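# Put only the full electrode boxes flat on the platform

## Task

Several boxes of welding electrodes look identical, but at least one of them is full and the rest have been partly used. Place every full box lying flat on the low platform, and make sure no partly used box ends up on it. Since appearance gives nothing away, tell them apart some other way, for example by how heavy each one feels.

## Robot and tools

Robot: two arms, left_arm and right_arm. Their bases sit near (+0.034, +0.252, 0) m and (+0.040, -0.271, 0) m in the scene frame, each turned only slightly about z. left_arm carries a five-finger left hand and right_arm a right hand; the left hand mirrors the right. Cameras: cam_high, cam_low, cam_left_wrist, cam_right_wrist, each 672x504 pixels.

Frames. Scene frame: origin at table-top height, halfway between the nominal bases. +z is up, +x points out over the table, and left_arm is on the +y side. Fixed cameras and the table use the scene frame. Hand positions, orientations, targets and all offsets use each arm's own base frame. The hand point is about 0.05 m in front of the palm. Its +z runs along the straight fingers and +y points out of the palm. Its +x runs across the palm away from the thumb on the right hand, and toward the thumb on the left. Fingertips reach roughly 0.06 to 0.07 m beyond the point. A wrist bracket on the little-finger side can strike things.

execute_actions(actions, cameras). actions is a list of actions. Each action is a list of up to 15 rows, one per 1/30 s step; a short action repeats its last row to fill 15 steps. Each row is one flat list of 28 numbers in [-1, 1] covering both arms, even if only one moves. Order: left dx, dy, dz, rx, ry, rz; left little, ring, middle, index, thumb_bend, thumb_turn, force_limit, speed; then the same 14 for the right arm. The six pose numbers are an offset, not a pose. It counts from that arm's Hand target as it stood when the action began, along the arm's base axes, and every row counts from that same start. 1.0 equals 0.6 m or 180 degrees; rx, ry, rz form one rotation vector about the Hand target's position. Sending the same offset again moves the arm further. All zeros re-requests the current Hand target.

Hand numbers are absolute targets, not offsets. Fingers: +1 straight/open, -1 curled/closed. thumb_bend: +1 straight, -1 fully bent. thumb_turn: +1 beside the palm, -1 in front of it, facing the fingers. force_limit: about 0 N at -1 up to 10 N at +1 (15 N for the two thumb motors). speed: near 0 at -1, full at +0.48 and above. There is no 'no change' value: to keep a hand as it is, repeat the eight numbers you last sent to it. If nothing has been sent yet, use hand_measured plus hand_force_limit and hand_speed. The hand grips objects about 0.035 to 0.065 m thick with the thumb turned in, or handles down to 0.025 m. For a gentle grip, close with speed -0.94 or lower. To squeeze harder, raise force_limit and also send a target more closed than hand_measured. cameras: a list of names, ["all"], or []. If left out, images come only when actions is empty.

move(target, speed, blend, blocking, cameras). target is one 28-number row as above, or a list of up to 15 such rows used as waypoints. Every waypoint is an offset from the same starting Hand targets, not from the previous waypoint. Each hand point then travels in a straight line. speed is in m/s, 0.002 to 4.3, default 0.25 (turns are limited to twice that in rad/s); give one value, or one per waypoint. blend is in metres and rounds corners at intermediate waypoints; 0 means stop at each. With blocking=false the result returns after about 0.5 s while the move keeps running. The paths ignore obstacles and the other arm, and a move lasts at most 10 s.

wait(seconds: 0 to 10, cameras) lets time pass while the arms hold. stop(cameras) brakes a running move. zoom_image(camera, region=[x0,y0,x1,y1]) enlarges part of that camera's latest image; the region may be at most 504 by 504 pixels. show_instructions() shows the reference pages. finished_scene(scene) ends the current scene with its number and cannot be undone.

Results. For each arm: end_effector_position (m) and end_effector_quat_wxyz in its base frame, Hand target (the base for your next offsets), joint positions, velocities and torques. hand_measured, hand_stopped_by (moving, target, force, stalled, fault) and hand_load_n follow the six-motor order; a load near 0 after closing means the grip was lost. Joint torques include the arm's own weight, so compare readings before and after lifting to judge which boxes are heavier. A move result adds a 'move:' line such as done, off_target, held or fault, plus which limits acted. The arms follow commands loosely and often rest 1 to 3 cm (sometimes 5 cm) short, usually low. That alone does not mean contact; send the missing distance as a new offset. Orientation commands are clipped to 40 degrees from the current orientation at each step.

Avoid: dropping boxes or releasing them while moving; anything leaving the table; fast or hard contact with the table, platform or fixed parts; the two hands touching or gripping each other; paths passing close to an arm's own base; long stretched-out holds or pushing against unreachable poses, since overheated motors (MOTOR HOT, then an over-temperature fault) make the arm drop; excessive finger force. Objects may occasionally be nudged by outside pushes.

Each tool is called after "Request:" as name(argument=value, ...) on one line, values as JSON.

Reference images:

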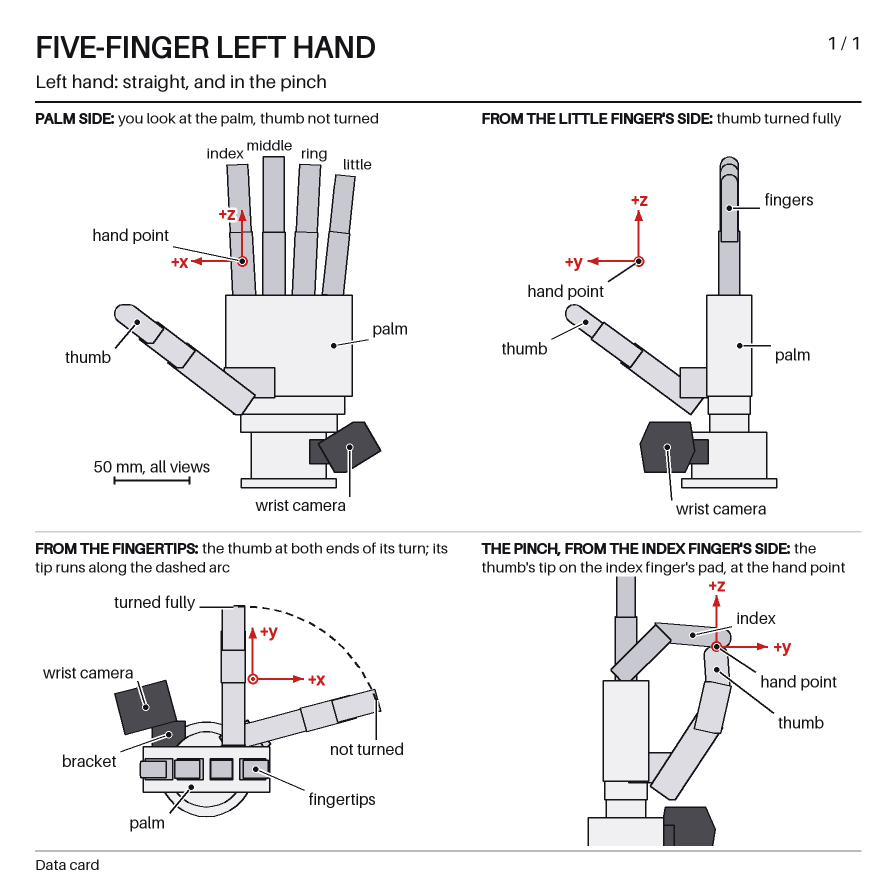

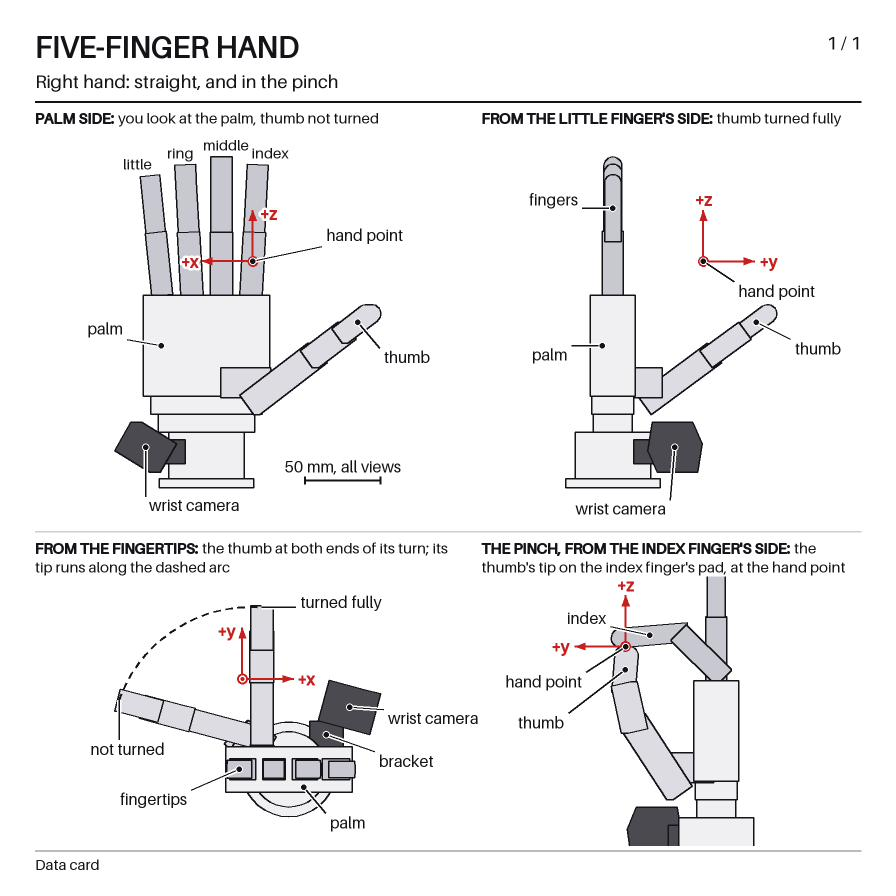

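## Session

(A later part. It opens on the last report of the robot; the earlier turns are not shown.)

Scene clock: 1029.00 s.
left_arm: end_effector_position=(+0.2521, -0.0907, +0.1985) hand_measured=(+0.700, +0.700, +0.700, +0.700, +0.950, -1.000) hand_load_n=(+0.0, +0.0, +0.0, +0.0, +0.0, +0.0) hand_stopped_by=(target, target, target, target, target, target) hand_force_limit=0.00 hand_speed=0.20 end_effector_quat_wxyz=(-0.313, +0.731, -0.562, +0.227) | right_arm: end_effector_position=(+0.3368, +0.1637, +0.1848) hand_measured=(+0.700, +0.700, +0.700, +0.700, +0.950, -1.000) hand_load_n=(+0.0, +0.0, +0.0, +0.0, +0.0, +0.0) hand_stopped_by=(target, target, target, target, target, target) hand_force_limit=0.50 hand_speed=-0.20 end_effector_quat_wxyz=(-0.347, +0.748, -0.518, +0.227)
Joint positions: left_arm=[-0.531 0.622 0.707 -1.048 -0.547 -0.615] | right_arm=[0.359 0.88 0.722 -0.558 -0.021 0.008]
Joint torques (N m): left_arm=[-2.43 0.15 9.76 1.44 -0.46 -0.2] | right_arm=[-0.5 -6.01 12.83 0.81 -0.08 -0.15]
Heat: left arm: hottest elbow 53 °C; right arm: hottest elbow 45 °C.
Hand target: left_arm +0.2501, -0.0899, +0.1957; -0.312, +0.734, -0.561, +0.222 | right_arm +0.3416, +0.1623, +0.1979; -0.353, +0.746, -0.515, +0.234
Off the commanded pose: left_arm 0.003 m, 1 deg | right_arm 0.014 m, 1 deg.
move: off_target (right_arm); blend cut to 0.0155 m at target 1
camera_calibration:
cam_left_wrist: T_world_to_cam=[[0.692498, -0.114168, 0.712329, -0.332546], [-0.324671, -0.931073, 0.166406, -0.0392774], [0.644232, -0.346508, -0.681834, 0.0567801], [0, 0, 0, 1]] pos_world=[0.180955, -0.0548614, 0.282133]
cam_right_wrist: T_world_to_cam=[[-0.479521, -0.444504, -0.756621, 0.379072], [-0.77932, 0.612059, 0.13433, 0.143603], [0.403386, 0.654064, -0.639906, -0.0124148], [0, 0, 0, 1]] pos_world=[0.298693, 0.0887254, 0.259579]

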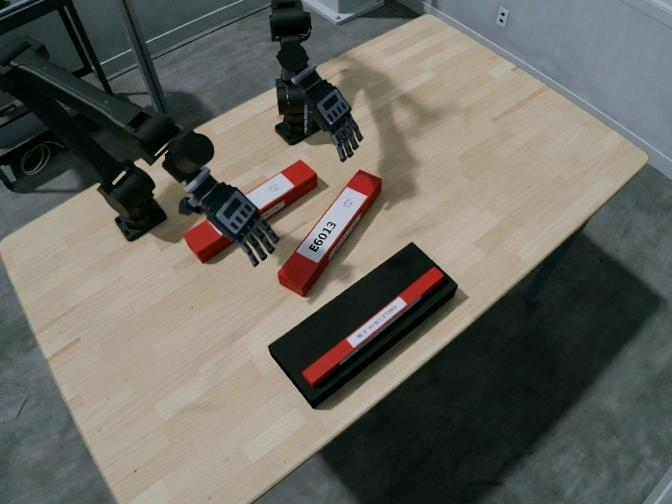

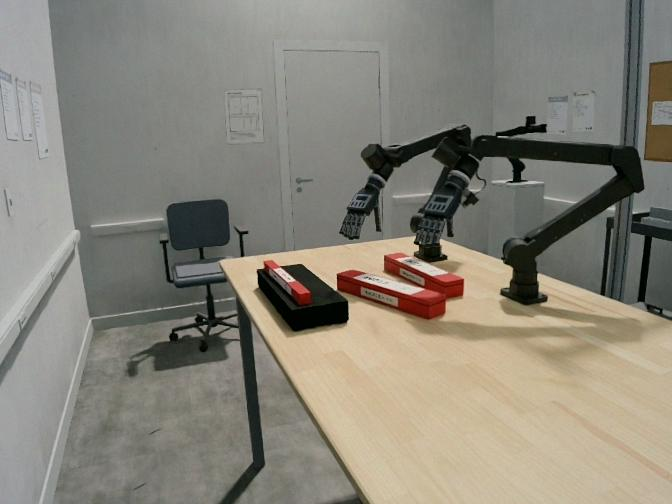

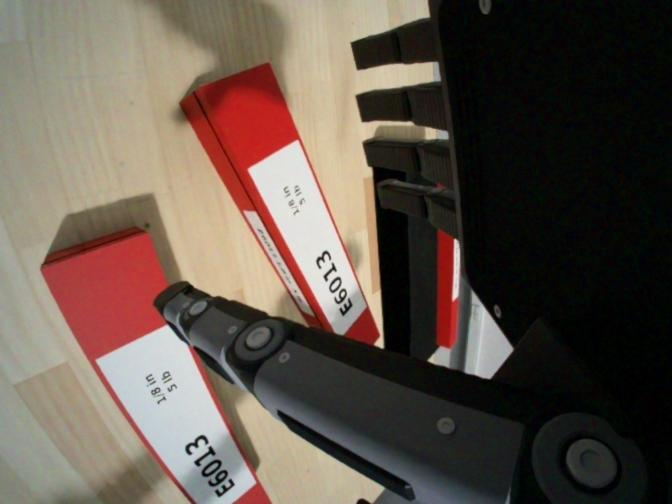

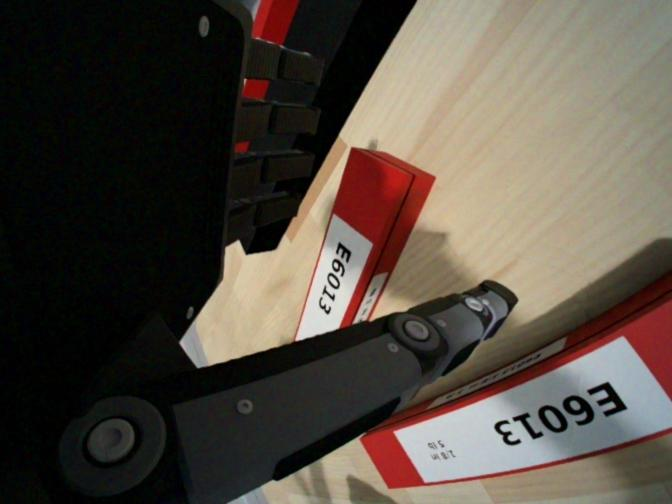

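Request:
move(target=[[0.115,0.03,-0.1,0.0086,-0.0266,0.007,0.7,0.7,0.7,0.7,0.95,-1,0,0.2,0,0,0.05,0,0,0,0.7,0.7,0.7,0.7,0.95,-1,0.5,-0.2],[0.1415,0.0428,-0.262,0.0086,-0.0266,0.007,0.7,0.7,0.7,0.7,0.95,-1,0,0.2,0,0,0.05,0,0,0,0.7,0.7,0.7,0.7,0.95,-1,0.5,-0.2]], speed=0.12, cameras=["cam_left_wrist"])

Request:
execute_actions(actions=[[[0,0,0,0,0,0,0.1,0.1,0.1,0.1,0.95,-1,-0.4,-0.85,0,0,0,0,0,0,0.7,0.7,0.7,0.7,0.95,-1,0.5,-0.2]],[[0,0,0,0,0,0,0.1,0.1,0.1,0.1,0.95,-1,-0.4,-0.85,0,0,0,0,0,0,0.7,0.7,0.7,0.7,0.95,-1,0.5,-0.2]],[[0,0,0,0,0,0,0.1,0.1,0.1,0.1,0.95,-1,-0.4,-0.85,0,0,0,0,0,0,0.7,0.7,0.7,0.7,0.95,-1,0.5,-0.2]],[[0,0,0,0,0,0,0.1,0.1,0.1,0.1,0.95,-1,-0.4,-0.85,0,0,0,0,0,0,0.7,0.7,0.7,0.7,0.95,-1,0.5,-0.2]]])

Scene clock: 1052.57 s.
left_arm: end_effector_position=(+0.3313, -0.0655, +0.0374) hand_measured=(+0.700, +0.700, +0.700, +0.700, +0.950, -1.000) hand_load_n=(+0.0, +0.0, +0.0, +0.0, +0.0, +0.0) hand_stopped_by=(target, target, target, target, target, target) hand_force_limit=0.00 hand_speed=0.20 end_effector_quat_wxyz=(-0.344, +0.727, -0.545, +0.237) | right_arm: end_effector_position=(+0.3299, +0.1611, +0.1981) hand_measured=(+0.700, +0.700, +0.700, +0.700, +0.950, -1.000) hand_load_n=(+0.0, +0.0, +0.0, +0.0, +0.0, +0.0) hand_stopped_by=(target, target, target, target, target, target) hand_force_limit=0.50 hand_speed=-0.20 end_effector_quat_wxyz=(-0.336, +0.753, -0.521, +0.219)
Joint positions: left_arm=[-0.318 0.984 0.374 -0.21 -0.473 -0.414] | right_arm=[0.359 0.871 0.766 -0.641 -0.021 0.008]
Joint torques (N m): left_arm=[-1.38 -2.67 8.36 3.17 -0.1 0] | right_arm=[-0.5 -6.12 15.54 0.8 -0.06 -0.15]
Heat: left arm: hottest elbow 50 °C; right arm: hottest elbow 47 °C.
Hand target: left_arm +0.3350, -0.0643, +0.0385; -0.347, +0.725, -0.543, +0.242 | right_arm +0.3416, +0.1623, +0.2277; -0.353, +0.746, -0.515, +0.234
Off the commanded pose: left_arm 0.004 m, 1 deg | right_arm 0.032 m, 3 deg.
move: off_target (right_arm)
camera_calibration:
cam_left_wrist: T_world_to_cam=[[0.650776, -0.116038, 0.75035, -0.257566], [-0.30521, -0.944872, 0.118587, 0.0310687], [0.695225, -0.306188, -0.650317, -0.110704], [0, 0, 0, 1]] pos_world=[0.254065, -0.0344279, 0.117587]
Images, in order (width x height): cam_left_wrist 672x504.

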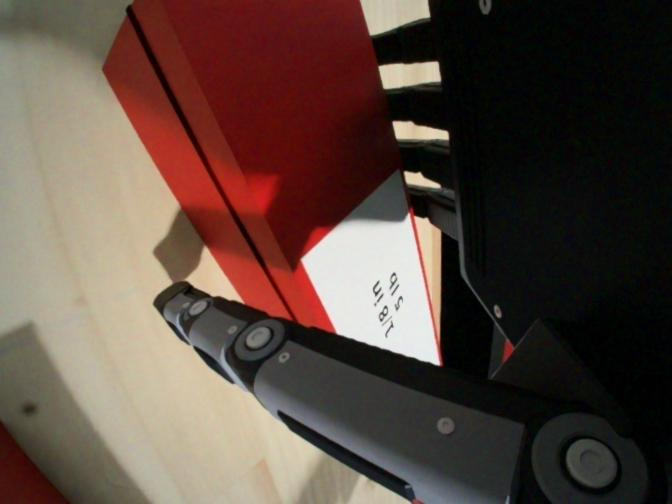

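Scene clock: 1054.77 s.
left_arm: end_effector_position=(+0.3349, -0.0644, +0.0398) hand_measured=(+0.272, +0.314, +0.340, +0.382, +0.950, -1.000) hand_load_n=(+2.0, +0.0, +0.0, +0.0, -0.5, +0.0) hand_stopped_by=(force, force, force, force, target, target) hand_force_limit=-0.40 hand_speed=-0.85 end_effector_quat_wxyz=(-0.348, +0.727, -0.540, +0.242) | right_arm: end_effector_position=(+0.3299, +0.1611, +0.1981) hand_measured=(+0.700, +0.700, +0.700, +0.700, +0.950, -1.000) hand_load_n=(+0.0, +0.0, -0.5, +0.0, +0.0, +0.0) hand_stopped_by=(target, target, target, target, target, target) hand_force_limit=0.50 hand_speed=-0.20 end_effector_quat_wxyz=(-0.336, +0.753, -0.521, +0.219)
Joint positions: left_arm=[-0.312 0.984 0.374 -0.195 -0.473 -0.41] | right_arm=[0.359 0.871 0.766 -0.641 -0.021 0.008]
Joint torques (N m): left_arm=[-1.9 -2.73 8.39 2.48 -0.1 -0.04] | right_arm=[-0.56 -6.12 15.56 0.8 -0.06 -0.15]
Heat: left arm: hottest elbow 49 °C; right arm: hottest elbow 48 °C.
Hand target: left_arm +0.3350, -0.0644, +0.0386; -0.347, +0.725, -0.543, +0.242 | right_arm +0.3416, +0.1623, +0.2277; -0.353, +0.746, -0.515, +0.234
Off the commanded pose: left_arm 0.001 m, 0 deg | right_arm 0.032 m, 3 deg.
Step readings (end_effector_position of left_arm | right_arm):
0: (+0.3313, -0.0655, +0.0374) | (+0.3299, +0.1611, +0.1981)
1: (+0.3313, -0.0655, +0.0374) | (+0.3299, +0.1611, +0.1981)
2: (+0.3313, -0.0655, +0.0374) | (+0.3299, +0.1611, +0.1981)
4: (+0.3314, -0.0656, +0.0375) | (+0.3299, +0.1611, +0.1981)
8: (+0.3313, -0.0655, +0.0375) | (+0.3299, +0.1611, +0.1981)
15: (+0.3316, -0.0657, +0.0377) | (+0.3299, +0.1611, +0.1981)
16: (+0.3317, -0.0657, +0.0378) | (+0.3299, +0.1611, +0.1981)
17: (+0.3320, -0.0658, +0.0379) | (+0.3299, +0.1611, +0.1981)
19: (+0.3323, -0.0659, +0.0382) | (+0.3299, +0.1611, +0.1981)
23: (+0.3336, -0.0653, +0.0390) | (+0.3299, +0.1611, +0.1981)
30: (+0.3350, -0.0646, +0.0398) | (+0.3299, +0.1611, +0.1981)
31: (+0.3350, -0.0645, +0.0398) | (+0.3299, +0.1611, +0.1981)
32: (+0.3350, -0.0645, +0.0398) | (+0.3299, +0.1611, +0.1981)
34: (+0.3350, -0.0644, +0.0398) | (+0.3299, +0.1611, +0.1981)
38: (+0.3349, -0.0644, +0.0398) | (+0.3299, +0.1611, +0.1981)
45: (+0.3349, -0.0644, +0.0398) | (+0.3299, +0.1611, +0.1981)
46: (+0.3349, -0.0644, +0.0398) | (+0.3299, +0.1611, +0.1981)
47: (+0.3349, -0.0644, +0.0398) | (+0.3299, +0.1611, +0.1981)
49: (+0.3349, -0.0644, +0.0398) | (+0.3299, +0.1611, +0.1981)
53: (+0.3349, -0.0644, +0.0398) | (+0.3299, +0.1611, +0.1981)
60: (+0.3349, -0.0644, +0.0398) | (+0.3299, +0.1611, +0.1981)

Request:
execute_actions(actions=[[[0.013,0.004,0,0,0,0,0.12,0.12,0.12,0.12,0.95,-1,-0.1,-0.85,0,0,0,0,0,0,0.7,0.7,0.7,0.7,0.95,-1,0.5,-0.2]],[[0,0,0,0,0,0,0.12,0.12,0.12,0.12,0.95,-1,-0.1,-0.85,0,0,0,0,0,0,0.7,0.7,0.7,0.7,0.95,-1,0.5,-0.2]],[[0,0,0,0,0,0,0.05,0.05,0.05,0.05,0.95,-1,0.0,-0.85,0,0,0,0,0,0,0.7,0.7,0.7,0.7,0.95,-1,0.5,-0.2]],[[0,0,0,0,0,0,0.05,0.05,0.05,0.05,0.95,-1,0.0,-0.85,0,0,0,0,0,0,0.7,0.7,0.7,0.7,0.95,-1,0.5,-0.2]]])

Scene clock: 1060.67 s.
left_arm: end_effector_position=(+0.3388, -0.0616, +0.0367) hand_measured=(+0.068, +0.138, +0.180, +0.194, +0.952, -1.000) hand_load_n=(+6.0, +5.0, +5.5, +6.0, +10.0, +3.0) hand_stopped_by=(force, force, force, force, target, target) hand_force_limit=0.00 hand_speed=-0.85 end_effector_quat_wxyz=(-0.347, +0.728, -0.540, +0.242) | right_arm: end_effector_position=(+0.3299, +0.1611, +0.1981) hand_measured=(+0.700, +0.700, +0.700, +0.700, +0.950, -1.000) hand_load_n=(-0.5, +0.0, +0.0, +0.0, +0.0, +0.0) hand_stopped_by=(target, target, target, target, target, target) hand_force_limit=0.50 hand_speed=-0.20 end_effector_quat_wxyz=(-0.336, +0.753, -0.521, +0.219)
Joint positions: left_arm=[-0.294 1.004 0.374 -0.17 -0.459 -0.399] | right_arm=[0.359 0.871 0.766 -0.641 -0.021 0.008]
Joint torques (N m): left_arm=[-1.79 -2.49 9.46 2.25 -0.09 0.01] | right_arm=[-0.5 -6.07 15.54 0.79 -0.06 -0.14]
Heat: left arm: hottest elbow 48 °C; right arm: hottest elbow 49 °C.
Hand target: left_arm +0.3428, -0.0619, +0.0385; -0.347, +0.725, -0.543, +0.242 | right_arm +0.3416, +0.1623, +0.2277; -0.353, +0.746, -0.515, +0.234
Off the commanded pose: left_arm 0.004 m, 0 deg | right_arm 0.032 m, 3 deg.
Step readings (end_effector_position of left_arm | right_arm):
0: (+0.3349, -0.0644, +0.0398) | (+0.3299, +0.1611, +0.1981)
1: (+0.3351, -0.0645, +0.0395) | (+0.3299, +0.1611, +0.1981)
2: (+0.3353, -0.0641, +0.0389) | (+0.3299, +0.1611, +0.1981)
4: (+0.3362, -0.0625, +0.0374) | (+0.3299, +0.1611, +0.1981)
8: (+0.3386, -0.0625, +0.0373) | (+0.3299, +0.1611, +0.1981)
15: (+0.3388, -0.0618, +0.0369) | (+0.3299, +0.1611, +0.1981)
16: (+0.3388, -0.0618, +0.0367) | (+0.3299, +0.1611, +0.1981)
17: (+0.3388, -0.0618, +0.0367) | (+0.3299, +0.1611, +0.1981)
19: (+0.3388, -0.0618, +0.0367) | (+0.3299, +0.1611, +0.1981)
23: (+0.3388, -0.0618, +0.0367) | (+0.3299, +0.1611, +0.1981)
30: (+0.3388, -0.0618, +0.0367) | (+0.3299, +0.1611, +0.1981)
31: (+0.3388, -0.0618, +0.0367) | (+0.3299, +0.1611, +0.1981)
32: (+0.3388, -0.0618, +0.0367) | (+0.3299, +0.1611, +0.1981)
34: (+0.3388, -0.0617, +0.0367) | (+0.3299, +0.1611, +0.1981)
38: (+0.3388, -0.0616, +0.0367) | (+0.3299, +0.1611, +0.1981)
45: (+0.3388, -0.0616, +0.0367) | (+0.3299, +0.1611, +0.1981)
46: (+0.3388, -0.0616, +0.0367) | (+0.3299, +0.1611, +0.1981)
47: (+0.3388, -0.0616, +0.0367) | (+0.3299, +0.1611, +0.1981)
49: (+0.3388, -0.0616, +0.0367) | (+0.3299, +0.1611, +0.1981)
53: (+0.3388, -0.0616, +0.0367) | (+0.3299, +0.1611, +0.1981)
60: (+0.3388, -0.0616, +0.0367) | (+0.3299, +0.1611, +0.1981)

Request:
move(target=[[0.062,0.008,0,0,0,-0.0445,0.05,0.05,0.05,0.05,0.95,-1,0.0,-0.85,0,0,0,0,0,0,0.7,0.7,0.7,0.7,0.95,-1,0.5,-0.2],[0.135,0.008,0,0,0,-0.089,0.05,0.05,0.05,0.05,0.95,-1,0.0,-0.85,0,0,0,0,0,0,0.7,0.7,0.7,0.7,0.95,-1,0.5,-0.2]], speed=0.05, blend=0.01, cameras=["cam_left_wrist","cam_high","cam_right_wrist"])

Scene clock: 1068.43 s.
left_arm: end_effector_position=(+0.4031, -0.0574, +0.0350) hand_measured=(+0.068, +0.138, +0.180, +0.194, +0.954, -1.000) hand_load_n=(+4.5, +3.5, +4.0, +4.5, +14.5, +1.0) hand_stopped_by=(force, force, force, force, target, target) hand_force_limit=0.00 hand_speed=-0.85 end_effector_quat_wxyz=(-0.306, +0.641, -0.645, +0.282) | right_arm: end_effector_position=(+0.3299, +0.1611, +0.1981) hand_measured=(+0.700, +0.700, +0.700, +0.700, +0.950, -1.000) hand_load_n=(+0.0, +0.0, +0.0, +0.0, +0.0, +0.0) hand_stopped_by=(target, target, target, target, target, target) hand_force_limit=0.50 hand_speed=-0.20 end_effector_quat_wxyz=(-0.336, +0.753, -0.521, +0.219)
Joint positions: left_arm=[-0.111 1.217 0.497 0.002 -0.112 -0.053] | right_arm=[0.359 0.871 0.766 -0.641 -0.021 0.008]
Joint torques (N m): left_arm=[-1.44 -2.78 11.7 3.32 0.03 -0.15] | right_arm=[-0.5 -6.12 15.56 0.8 -0.07 -0.15]
Heat: left arm: hottest elbow 47 °C; right arm: hottest elbow 51 °C.
Hand target: left_arm +0.4238, -0.0572, +0.0386; -0.310, +0.643, -0.639, +0.288 | right_arm +0.3416, +0.1623, +0.2277; -0.353, +0.746, -0.515, +0.234
Off the commanded pose: left_arm 0.021 m, 1 deg | right_arm 0.032 m, 3 deg.
move: off_target (left_arm, right_arm)
camera_calibration:
cam_left_wrist: T_world_to_cam=[[0.593203, -0.299997, 0.747069, -0.28871], [-0.562898, -0.817989, 0.118487, 0.172146], [0.575549, -0.490811, -0.654101, -0.122001], [0, 0, 0, 1]] pos_world=[0.338381, -0.00567763, 0.115488]
cam_right_wrist: T_world_to_cam=[[-0.50113, -0.452582, -0.737589, 0.389405], [-0.775163, 0.613668, 0.150114, 0.13334], [0.384696, 0.646978, -0.658353, 0.0114778], [0, 0, 0, 1]] pos_world=[0.294087, 0.0869852, 0.274761]
Images, in order (width x height): cam_high 672x504, cam_left_wrist 672x504, cam_right_wrist 672x504.

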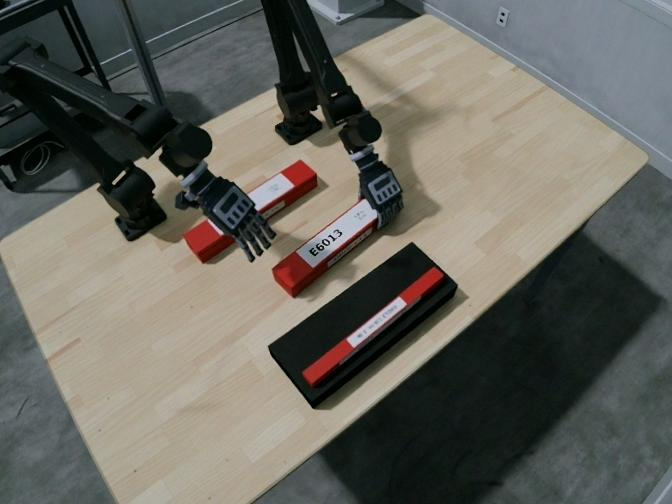

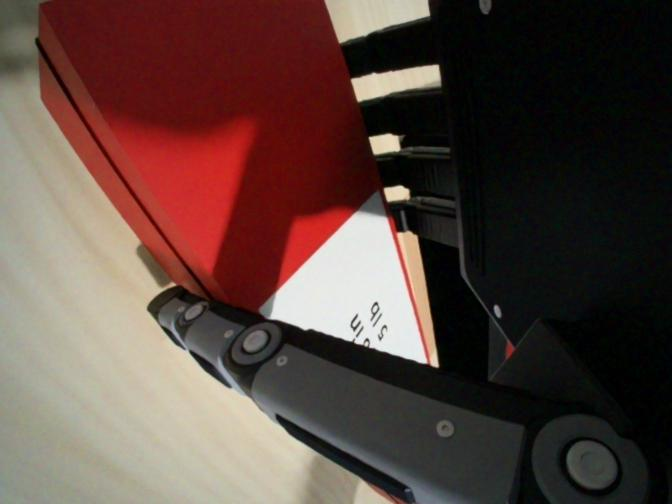

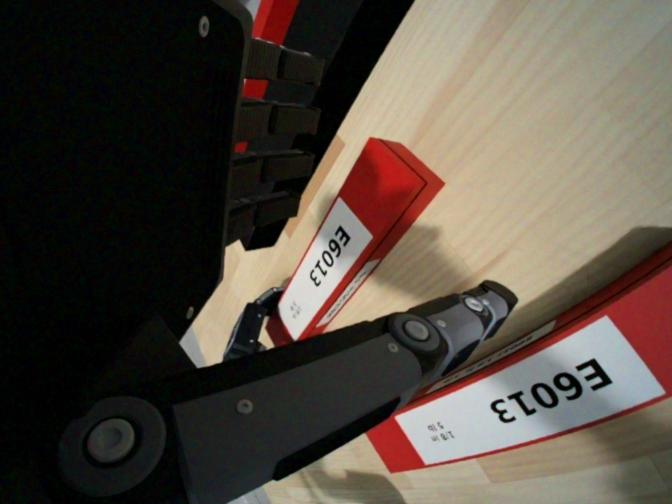

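Request:
zoom_image(camera="cam_right_wrist", region=[280, 130, 460, 350])

Scaled by 2.291 from the camera's 672x504 image, which has a finer 960x720 frame.

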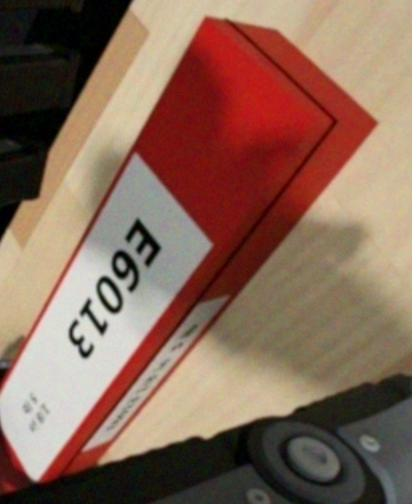

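Request:
move(target=[[-0.025,0,0,0,0,0,0.05,0.05,0.05,0.05,0.95,-1,0.0,-0.85,0.1447,0.1713,-0.16,0,0,-0.104,0.7,0.7,0.7,0.7,0.95,-1,0.5,-0.2],[-0.025,0,0,0,0,0,0.05,0.05,0.05,0.05,0.95,-1,0.0,-0.85,0.1447,0.1713,-0.309,0,0,-0.104,0.7,0.7,0.7,0.7,0.95,-1,0.5,-0.2]], speed=0.12, cameras=["cam_right_wrist"])

Request:
execute_actions(actions=[[[0,0,0,0,0,0,0.05,0.05,0.05,0.05,0.95,-1,0.0,-0.85,0,0,0,0,0,0,0.1,0.1,0.1,0.1,0.95,-1,-0.4,-0.85]],[[0,0,0,0,0,0,0.05,0.05,0.05,0.05,0.95,-1,0.0,-0.85,0,0,0,0,0,0,0.1,0.1,0.1,0.1,0.95,-1,-0.4,-0.85]],[[0,0,0,0,0,0,0.05,0.05,0.05,0.05,0.95,-1,0.0,-0.85,0,0,0,0,0,0,0.1,0.1,0.1,0.1,0.95,-1,-0.4,-0.85]],[[0,0,0,0,0,0,0.05,0.05,0.05,0.05,0.95,-1,0.0,-0.85,0,0,0,0,0,0,0.1,0.1,0.1,0.1,0.95,-1,-0.4,-0.85]]])

Scene clock: 1084.70 s.
left_arm: end_effector_position=(+0.4033, -0.0574, +0.0356) hand_measured=(+0.068, +0.138, +0.180, +0.194, +0.954, -1.000) hand_load_n=(+5.0, +3.5, +5.0, +4.5, +13.5, +1.5) hand_stopped_by=(force, force, force, force, target, target) hand_force_limit=0.00 hand_speed=-0.85 end_effector_quat_wxyz=(-0.306, +0.641, -0.645, +0.282) | right_arm: end_effector_position=(+0.4256, +0.2595, +0.0396) hand_measured=(+0.700, +0.700, +0.700, +0.700, +0.950, -1.000) hand_load_n=(+0.0, +0.0, +0.0, +0.0, +0.0, +0.0) hand_stopped_by=(target, target, target, target, target, target) hand_force_limit=0.50 hand_speed=-0.20 end_effector_quat_wxyz=(-0.301, +0.657, -0.629, +0.288)
Joint positions: left_arm=[-0.111 1.216 0.497 0.002 -0.112 -0.053] | right_arm=[0.613 1.464 0.753 -0.087 0.421 0.396]
Joint torques (N m): left_arm=[-1.96 -5.54 8.61 2.99 -0.12 -0.18] | right_arm=[0.44 -12.1 8.44 1.73 0.36 0.01]
Motor temperatures (°C): left_arm=[30 31 46 31 26 27] | right_arm=[29 32 53 27 25 30]
Heat: left arm: hottest elbow 46 °C; right arm: hottest elbow 53 °C.
Hand target: left_arm +0.4088, -0.0572, +0.0385; -0.310, +0.643, -0.639, +0.288 | right_arm +0.4284, +0.2650, +0.0423; -0.310, +0.652, -0.629, +0.288
Off the commanded pose: left_arm 0.006 m, 1 deg | right_arm 0.007 m, 1 deg.
move: done
camera_calibration:
cam_right_wrist: T_world_to_cam=[[-0.592827, -0.28276, -0.754058, 0.360581], [-0.542954, 0.831861, 0.114926, 0.016859], [0.594775, 0.47755, -0.646675, -0.239192], [0, 0, 0, 1]] pos_world=[0.365181, 0.20216, 0.115282]
Images, in order (width x height): cam_right_wrist 672x504.

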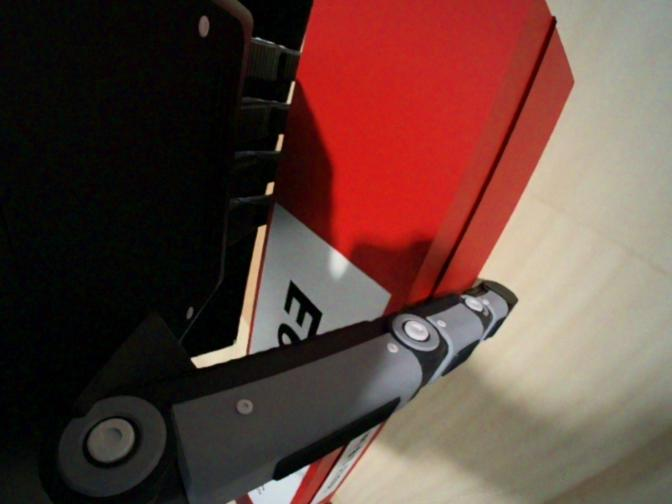

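Scene clock: 1086.90 s.
left_arm: end_effector_position=(+0.4033, -0.0574, +0.0356) hand_measured=(+0.068, +0.138, +0.180, +0.194, +0.954, -1.000) hand_load_n=(+5.0, +4.5, +5.0, +5.0, +13.5, +1.0) hand_stopped_by=(force, force, force, force, target, target) hand_force_limit=0.00 hand_speed=-0.85 end_effector_quat_wxyz=(-0.306, +0.641, -0.645, +0.282) | right_arm: end_effector_position=(+0.4284, +0.2604, +0.0418) hand_measured=(+0.188, +0.230, +0.244, +0.202, +0.950, -1.000) hand_load_n=(+3.5, +0.0, +0.0, +2.5, +1.0, +1.0) hand_stopped_by=(force, force, force, force, target, target) hand_force_limit=-0.40 hand_speed=-0.85 end_effector_quat_wxyz=(-0.306, +0.653, -0.629, +0.291)
Joint positions: left_arm=[-0.111 1.216 0.497 0.002 -0.112 -0.053] | right_arm=[0.613 1.464 0.753 -0.074 0.426 0.397]
Joint torques (N m): left_arm=[-1.96 -5.48 8.59 2.97 -0.13 -0.18] | right_arm=[0.44 -12.1 8.47 1.26 0.15 0]
Heat: left arm: hottest elbow 46 °C; right arm: hottest elbow 52 °C.
Hand target: left_arm +0.4088, -0.0572, +0.0385; -0.310, +0.643, -0.639, +0.288 | right_arm +0.4284, +0.2650, +0.0423; -0.310, +0.652, -0.629, +0.288
Off the commanded pose: left_arm 0.006 m, 1 deg | right_arm 0.005 m, 1 deg.
Step readings (end_effector_position of left_arm | right_arm):
0: (+0.4033, -0.0574, +0.0356) | (+0.4256, +0.2595, +0.0396)
1: (+0.4033, -0.0574, +0.0356) | (+0.4256, +0.2595, +0.0396)
2: (+0.4033, -0.0574, +0.0356) | (+0.4256, +0.2595, +0.0396)
4: (+0.4033, -0.0574, +0.0356) | (+0.4256, +0.2595, +0.0396)
8: (+0.4033, -0.0574, +0.0356) | (+0.4256, +0.2595, +0.0396)
15: (+0.4033, -0.0574, +0.0356) | (+0.4256, +0.2595, +0.0396)
16: (+0.4033, -0.0574, +0.0356) | (+0.4256, +0.2595, +0.0396)
17: (+0.4033, -0.0574, +0.0356) | (+0.4256, +0.2595, +0.0396)
19: (+0.4033, -0.0574, +0.0356) | (+0.4256, +0.2595, +0.0396)
23: (+0.4033, -0.0574, +0.0356) | (+0.4262, +0.2597, +0.0401)
30: (+0.4033, -0.0574, +0.0356) | (+0.4268, +0.2600, +0.0406)
31: (+0.4033, -0.0574, +0.0356) | (+0.4268, +0.2600, +0.0406)
32: (+0.4033, -0.0574, +0.0356) | (+0.4268, +0.2600, +0.0406)
34: (+0.4033, -0.0574, +0.0356) | (+0.4268, +0.2600, +0.0406)
38: (+0.4033, -0.0574, +0.0356) | (+0.4279, +0.2602, +0.0414)
45: (+0.4033, -0.0574, +0.0356) | (+0.4284, +0.2604, +0.0418)
46: (+0.4033, -0.0574, +0.0356) | (+0.4284, +0.2604, +0.0418)
47: (+0.4033, -0.0574, +0.0356) | (+0.4284, +0.2604, +0.0418)
49: (+0.4033, -0.0574, +0.0356) | (+0.4284, +0.2604, +0.0418)
53: (+0.4033, -0.0574, +0.0356) | (+0.4284, +0.2604, +0.0418)
60: (+0.4033, -0.0574, +0.0356) | (+0.4284, +0.2604, +0.0418)

Request:
execute_actions(actions=[[[0,0,0,0,0,0,0.05,0.05,0.05,0.05,0.95,-1,0.0,-0.85,0,0,0,0,0,0,0.0,0.0,0.0,0.0,0.95,-1,0.1,-0.85]],[[0,0,0,0,0,0,-0.05,-0.05,-0.05,-0.05,0.95,-1,0.4,-0.85,0,0,0,0,0,0,0.0,0.0,0.0,0.0,0.95,-1,0.1,-0.85]],[[0,0,0,0,0,0,-0.05,-0.05,-0.05,-0.05,0.95,-1,0.4,-0.85,0,0,0,0,0,0,-0.05,-0.05,-0.05,-0.05,0.95,-1,0.4,-0.85]],[[0,0,0,0,0,0,-0.1,-0.1,-0.1,-0.1,0.95,-1,0.7,-0.85,0,0,0,0,0,0,-0.05,-0.05,-0.05,-0.05,0.95,-1,0.4,-0.85]],[[0,0,0,0,0,0,-0.1,-0.1,-0.1,-0.1,0.95,-1,0.7,-0.85,0,0,0,0,0,0,-0.1,-0.1,-0.1,-0.1,0.95,-1,0.7,-0.85]],[[0,0,0,0,0,0,-0.1,-0.1,-0.1,-0.1,0.95,-1,0.7,-0.85,0,0,0,0,0,0,-0.1,-0.1,-0.1,-0.1,0.95,-1,0.7,-0.85]]])

Scene clock: 1094.53 s.
left_arm: end_effector_position=(+0.4038, -0.0577, +0.0360) hand_measured=(+0.048, +0.118, +0.162, +0.172, +0.956, -1.000) hand_load_n=(+8.5, +8.5, +9.5, +9.5, +20.0, +0.5) hand_stopped_by=(force, force, force, force, target, target) hand_force_limit=0.70 hand_speed=-0.85 end_effector_quat_wxyz=(-0.307, +0.639, -0.646, +0.283) | right_arm: end_effector_position=(+0.4286, +0.2604, +0.0415) hand_measured=(+0.142, +0.170, +0.184, +0.168, +0.954, -1.000) hand_load_n=(+8.0, +11.0, +11.0, +8.0, +14.0, +4.0) hand_stopped_by=(force, force, force, force, target, target) hand_force_limit=0.70 hand_speed=-0.85 end_effector_quat_wxyz=(-0.306, +0.654, -0.628, +0.292)
Joint positions: left_arm=[-0.111 1.216 0.497 0.005 -0.11 -0.05] | right_arm=[0.613 1.465 0.753 -0.072 0.426 0.394]
Joint torques (N m): left_arm=[-1.9 -5.71 8.57 2.88 -0.19 -0.21] | right_arm=[0.44 -12.22 8.44 1.21 0.13 0.02]
Heat: left arm: hottest elbow 45 °C; right arm: hottest elbow 50 °C.
Hand target: left_arm +0.4088, -0.0572, +0.0386; -0.310, +0.643, -0.639, +0.288 | right_arm +0.4283, +0.2650, +0.0422; -0.310, +0.652, -0.629, +0.288
Off the commanded pose: left_arm 0.006 m, 1 deg | right_arm 0.005 m, 1 deg.
Step readings (end_effector_position of left_arm | right_arm):
0: (+0.4033, -0.0574, +0.0356) | (+0.4284, +0.2604, +0.0418)
1: (+0.4033, -0.0574, +0.0356) | (+0.4284, +0.2604, +0.0418)
2: (+0.4033, -0.0574, +0.0356) | (+0.4284, +0.2604, +0.0418)
4: (+0.4033, -0.0574, +0.0356) | (+0.4285, +0.2604, +0.0417)
8: (+0.4034, -0.0574, +0.0357) | (+0.4286, +0.2605, +0.0418)
15: (+0.4034, -0.0574, +0.0357) | (+0.4286, +0.2605, +0.0418)
16: (+0.4034, -0.0574, +0.0357) | (+0.4286, +0.2605, +0.0418)
17: (+0.4034, -0.0574, +0.0357) | (+0.4286, +0.2605, +0.0418)
19: (+0.4037, -0.0575, +0.0359) | (+0.4286, +0.2604, +0.0418)
23: (+0.4037, -0.0575, +0.0359) | (+0.4286, +0.2604, +0.0418)
30: (+0.4037, -0.0575, +0.0359) | (+0.4286, +0.2604, +0.0418)
31: (+0.4037, -0.0575, +0.0359) | (+0.4286, +0.2604, +0.0418)
32: (+0.4037, -0.0575, +0.0359) | (+0.4286, +0.2604, +0.0418)
34: (+0.4037, -0.0575, +0.0359) | (+0.4287, +0.2604, +0.0417)
38: (+0.4037, -0.0575, +0.0359) | (+0.4287, +0.2604, +0.0417)
45: (+0.4037, -0.0575, +0.0359) | (+0.4287, +0.2604, +0.0417)
46: (+0.4037, -0.0575, +0.0359) | (+0.4287, +0.2604, +0.0417)
47: (+0.4037, -0.0575, +0.0359) | (+0.4287, +0.2604, +0.0417)
49: (+0.4038, -0.0576, +0.0360) | (+0.4287, +0.2604, +0.0417)
53: (+0.4038, -0.0576, +0.0360) | (+0.4287, +0.2604, +0.0417)
60: (+0.4038, -0.0576, +0.0360) | (+0.4287, +0.2604, +0.0417)
61: (+0.4038, -0.0576, +0.0360) | (+0.4287, +0.2604, +0.0417)
62: (+0.4038, -0.0576, +0.0360) | (+0.4287, +0.2604, +0.0417)
64: (+0.4038, -0.0577, +0.0360) | (+0.4287, +0.2604, +0.0415)
68: (+0.4038, -0.0577, +0.0360) | (+0.4286, +0.2604, +0.0415)
75: (+0.4038, -0.0577, +0.0360) | (+0.4286, +0.2604, +0.0415)
76: (+0.4038, -0.0577, +0.0360) | (+0.4286, +0.2604, +0.0415)
77: (+0.4038, -0.0577, +0.0360) | (+0.4286, +0.2604, +0.0415)
79: (+0.4038, -0.0577, +0.0360) | (+0.4286, +0.2604, +0.0415)
83: (+0.4038, -0.0577, +0.0360) | (+0.4286, +0.2604, +0.0415)
90: (+0.4038, -0.0577, +0.0360) | (+0.4286, +0.2604, +0.0415)

Request:
move(target=[0.012,0,0.05,0,-0.012,0,-0.1,-0.1,-0.1,-0.1,0.95,-1,0.7,-0.85,0.01,0,0.05,0,-0.012,0,-0.1,-0.1,-0.1,-0.1,0.95,-1,0.7,-0.85], speed=0.05, cameras=["cam_low"])

Request:
zoom_image(camera="cam_low", region=[300, 200, 480, 350])

Scene clock: 1099.27 s.
left_arm: end_effector_position=(+0.3981, -0.0570, +0.0378) hand_measured=(+0.048, +0.118, +0.162, +0.172, +0.956, -1.000) hand_load_n=(+7.0, +8.0, +10.5, +12.0, +18.0, +3.5) hand_stopped_by=(force, force, force, force, target, target) hand_force_limit=0.70 hand_speed=-0.85 end_effector_quat_wxyz=(-0.303, +0.641, -0.648, +0.278) | right_arm: end_effector_position=(+0.4241, +0.2585, +0.0433) hand_measured=(+0.142, +0.170, +0.184, +0.168, +0.954, -1.000) hand_load_n=(+5.5, +8.5, +10.0, +8.0, +13.0, +3.0) hand_stopped_by=(force, force, force, force, target, target) hand_force_limit=0.70 hand_speed=-0.85 end_effector_quat_wxyz=(-0.299, +0.659, -0.625, +0.291)
Joint positions: left_arm=[-0.111 1.197 0.497 -0.029 -0.11 -0.05] | right_arm=[0.616 1.452 0.753 -0.097 0.427 0.388]
Joint torques (N m): left_arm=[-1.9 -8.64 11.49 1.84 -0.29 -0.18] | right_arm=[0.32 -15.56 10.5 0.7 0.8 -0.07]
Heat: left arm: hottest elbow 45 °C; right arm: hottest elbow 49 °C.
Hand target: left_arm +0.4161, -0.0572, +0.0686; -0.322, +0.637, -0.633, +0.300 | right_arm +0.4344, +0.2649, +0.0724; -0.322, +0.646, -0.623, +0.301
Off the commanded pose: left_arm 0.036 m, 4 deg | right_arm 0.031 m, 3 deg.
move: off_target (left_arm, right_arm)
Images, in order (width x height): cam_low 672x504.

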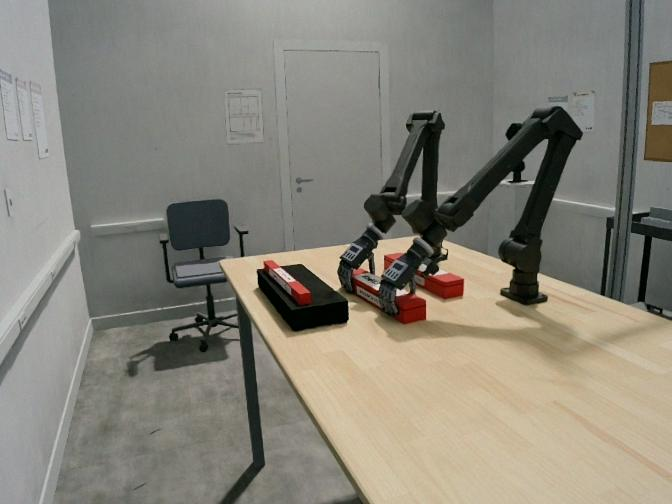

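Scaled by 2.800 from the camera's 672x504 image, which has a finer 960x720 frame.

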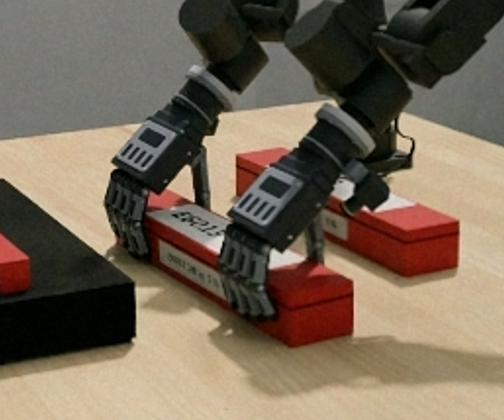

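Request:
move(target=[0.01,0,0.04,0,-0.012,0,-0.1,-0.1,-0.1,-0.1,0.95,-1,0.7,-0.85,0.01,0,0.04,0,-0.012,0,-0.1,-0.1,-0.1,-0.1,0.95,-1,0.7,-0.85], speed=0.05, cameras=[])

Request:
move(target=[0.01,0,0.04,0,-0.012,0,-0.1,-0.1,-0.1,-0.1,0.95,-1,0.7,-0.85,0.01,0,0.04,0,-0.012,0,-0.1,-0.1,-0.1,-0.1,0.95,-1,0.7,-0.85], speed=0.05, cameras=["cam_low"])

Request:
zoom_image(camera="cam_low", region=[300, 200, 480, 350])

Scene clock: 1104.70 s.
left_arm: end_effector_position=(+0.3917, -0.0567, +0.0432) hand_measured=(+0.048, +0.118, +0.162, +0.172, +0.954, -1.000) hand_load_n=(+5.0, +4.0, +4.5, +8.0, +10.0, +6.5) hand_stopped_by=(force, force, force, force, target, target) hand_force_limit=0.70 hand_speed=-0.85 end_effector_quat_wxyz=(-0.299, +0.644, -0.648, +0.276) | right_arm: end_effector_position=(+0.4200, +0.2568, +0.0595) hand_measured=(+0.142, +0.170, +0.182, +0.166, +0.952, -1.000) hand_load_n=(+2.5, +1.0, +0.0, +0.5, +3.0, +0.5) hand_stopped_by=(force, force, force, force, target, target) hand_force_limit=0.70 hand_speed=-0.85 end_effector_quat_wxyz=(-0.302, +0.661, -0.618, +0.300)
Joint positions: left_arm=[-0.111 1.165 0.497 -0.071 -0.11 -0.057] | right_arm=[0.625 1.407 0.753 -0.129 0.442 0.373]
Joint torques (N m): left_arm=[-1.96 -9.58 13.6 2.33 -0.41 -0.09] | right_arm=[-0.38 -14.68 12.31 1.21 0.81 -0.1]
Heat: left arm: hottest elbow 45 °C; right arm: hottest elbow 49 °C.
Hand target: left_arm +0.4220, -0.0572, +0.0925; -0.334, +0.631, -0.626, +0.312 | right_arm +0.4404, +0.2650, +0.0963; -0.334, +0.641, -0.617, +0.313
Off the commanded pose: left_arm 0.058 m, 6 deg | right_arm 0.043 m, 5 deg.
move: off_target (left_arm, right_arm)
No camera images: "cameras" was empty.

Scene clock: 1105.93 s.
left_arm: end_effector_position=(+0.3860, -0.0542, +0.0537) hand_measured=(+0.048, +0.118, +0.160, +0.172, +0.954, -1.000) hand_load_n=(+0.0, +2.0, +6.0, +9.0, +11.5, +4.5) hand_stopped_by=(force, force, force, force, target, target) hand_force_limit=0.70 hand_speed=-0.85 end_effector_quat_wxyz=(-0.303, +0.647, -0.644, +0.274) | right_arm: end_effector_position=(+0.4187, +0.2532, +0.0762) hand_measured=(+0.140, +0.170, +0.182, +0.166, +0.952, -1.000) hand_load_n=(+0.0, +2.0, +0.0, +0.0, +5.0, +0.5) hand_stopped_by=(force, force, force, force, target, target) hand_force_limit=0.70 hand_speed=-0.85 end_effector_quat_wxyz=(-0.307, +0.659, -0.612, +0.309)
Joint positions: left_arm=[-0.111 1.117 0.497 -0.115 -0.121 -0.061] | right_arm=[0.628 1.364 0.753 -0.15 0.455 0.356]
Joint torques (N m): left_arm=[-1.96 -9.23 15.95 2.88 -0.13 -0.02] | right_arm=[-0.56 -13.74 14.3 1.4 0.88 -0.12]
Heat: left arm: hottest elbow 45 °C; right arm: hottest elbow 49 °C.
Hand target: left_arm +0.4280, -0.0572, +0.1165; -0.346, +0.625, -0.620, +0.324 | right_arm +0.4464, +0.2650, +0.1202; -0.345, +0.635, -0.610, +0.325
Off the commanded pose: left_arm 0.076 m, 8 deg | right_arm 0.053 m, 5 deg.
move: off_target (left_arm, right_arm)
Images, in order (width x height): cam_low 672x504.

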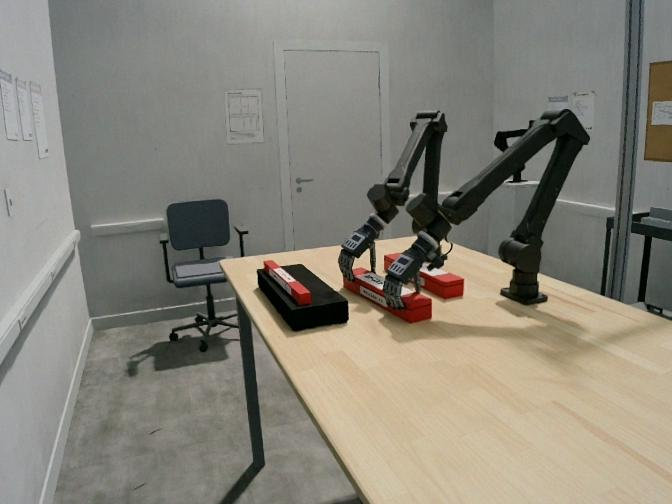

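Scaled by 2.800 from the camera's 672x504 image, which has a finer 960x720 frame.

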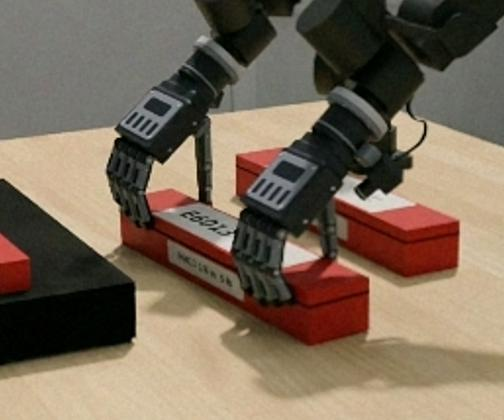

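Request:
move(target=[[-0.055,0,-0.12,0,0.036,0,-0.1,-0.1,-0.1,-0.1,0.95,-1,0.7,-0.85,0,0,0.03,0,0.036,0,0.7,0.7,0.7,0.7,0.95,-1,0.5,-0.2],[-0.055,0,-0.12,0,0.036,0,0.7,0.7,0.7,0.7,0.95,-1,0.7,-0.2,-0.17,-0.15,0.15,0,0.036,0,0.7,0.7,0.7,0.7,0.95,-1,0.5,-0.2],[-0.065,0,0.05,0,0.036,0,0.7,0.7,0.7,0.7,0.95,-1,0.7,-0.2,-0.17,-0.15,0.15,0,0.036,0,0.7,0.7,0.7,0.7,0.95,-1,0.5,-0.2],[-0.19,-0.02,0.13,0,0.036,0,0.7,0.7,0.7,0.7,0.95,-1,0.7,-0.2,-0.17,-0.15,0.15,0,0.036,0,0.7,0.7,0.7,0.7,0.95,-1,0.5,-0.2]], speed=0.12, cameras=["all"])

Scene clock: 1138.33 s.
left_arm: end_effector_position=(+0.3052, -0.0653, +0.1694) hand_measured=(+0.700, +0.700, +0.700, +0.700, +0.950, -1.000) hand_load_n=(+0.0, +0.0, +0.0, +0.0, +0.0, +0.0) hand_stopped_by=(target, target, target, target, target, target) hand_force_limit=0.70 hand_speed=-0.20 end_effector_quat_wxyz=(-0.303, +0.644, -0.646, +0.274) | right_arm: end_effector_position=(+0.3452, +0.1792, +0.2134) hand_measured=(+0.700, +0.700, +0.700, +0.700, +0.950, -1.000) hand_load_n=(+0.0, +0.0, +0.0, +0.0, +0.0, +0.0) hand_stopped_by=(target, target, target, target, target, target) hand_force_limit=0.50 hand_speed=-0.20 end_effector_quat_wxyz=(-0.318, +0.649, -0.629, +0.288)
Joint positions: left_arm=[-0.208 0.678 0.61 -0.679 -0.19 -0.121] | right_arm=[0.537 0.895 0.799 -0.647 0.36 0.346]
Joint torques (N m): left_arm=[-2.73 -0.97 14.97 1.58 -0.23 -0.2] | right_arm=[-0.62 -5.6 10.62 0.75 0.15 -0.14]
Heat: left arm: hottest elbow 46 °C; right arm: hottest elbow 51 °C.
Hand target: left_arm +0.3140, -0.0691, +0.1945; -0.310, +0.643, -0.639, +0.288 | right_arm +0.3444, +0.1751, +0.2103; -0.310, +0.652, -0.629, +0.288
Off the commanded pose: left_arm 0.027 m, 2 deg | right_arm 0.005 m, 1 deg.
move: off_target (left_arm)
camera_calibration:
cam_left_wrist: T_world_to_cam=[[0.607685, -0.299965, 0.73535, -0.335872], [-0.555705, -0.822099, 0.123876, 0.0912515], [0.567372, -0.483916, -0.666269, 0.0234376], [0, 0, 0, 1]] pos_world=[0.241516, -0.0143904, 0.251296]
cam_right_wrist: T_world_to_cam=[[-0.573132, -0.261765, -0.77653, 0.415512], [-0.54622, 0.82843, 0.123887, 0.0197958], [0.610871, 0.49516, -0.617781, -0.055521], [0, 0, 0, 1]] pos_world=[0.282872, 0.119859, 0.285905]

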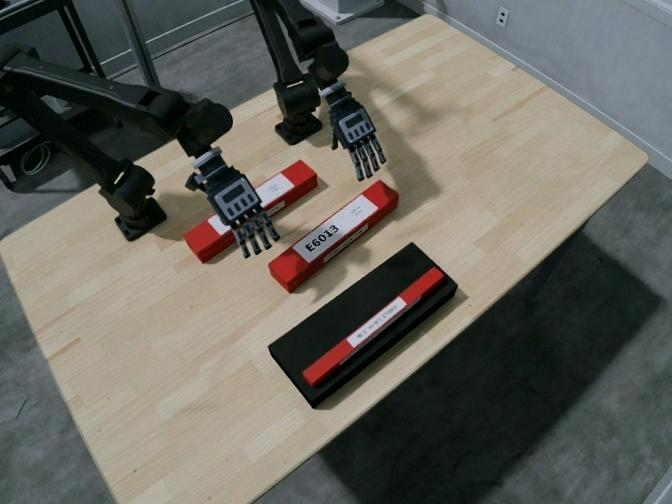

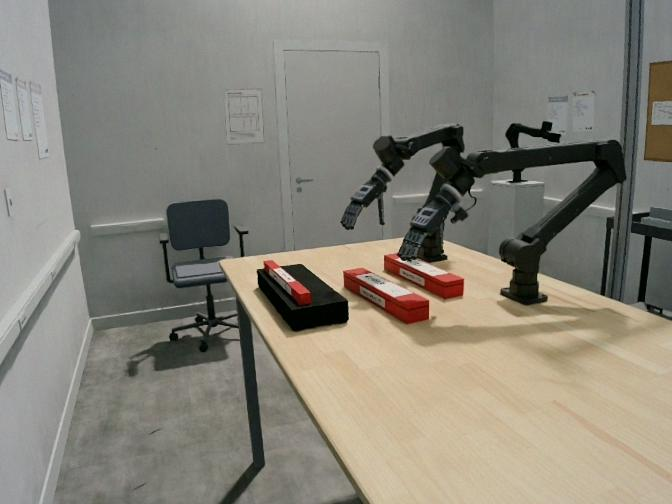

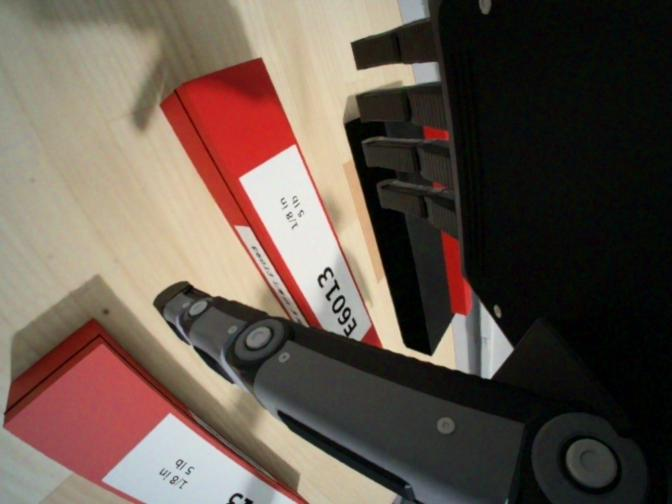

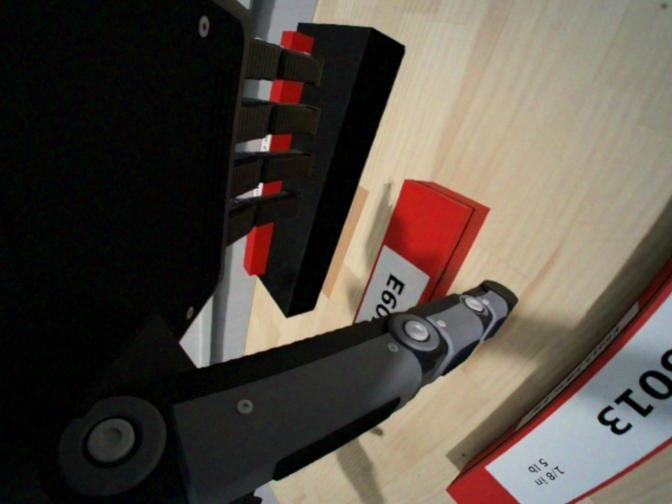

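Request:
zoom_image(camera="cam_right_wrist", region=[340, 160, 520, 340])

Request:
zoom_image(camera="cam_left_wrist", region=[150, 40, 400, 350])

Scaled by 2.800 from the camera's 672x504 image, which has a finer 960x720 frame.

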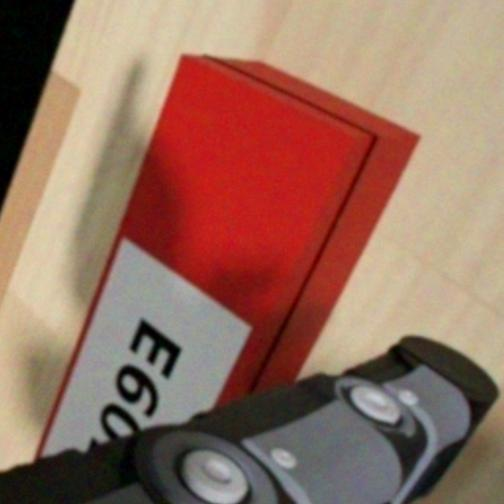

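Scaled by 1.626 from the camera's 672x504 image, which has a finer 960x720 frame.

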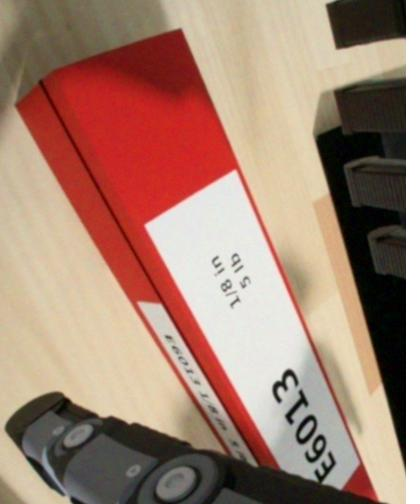

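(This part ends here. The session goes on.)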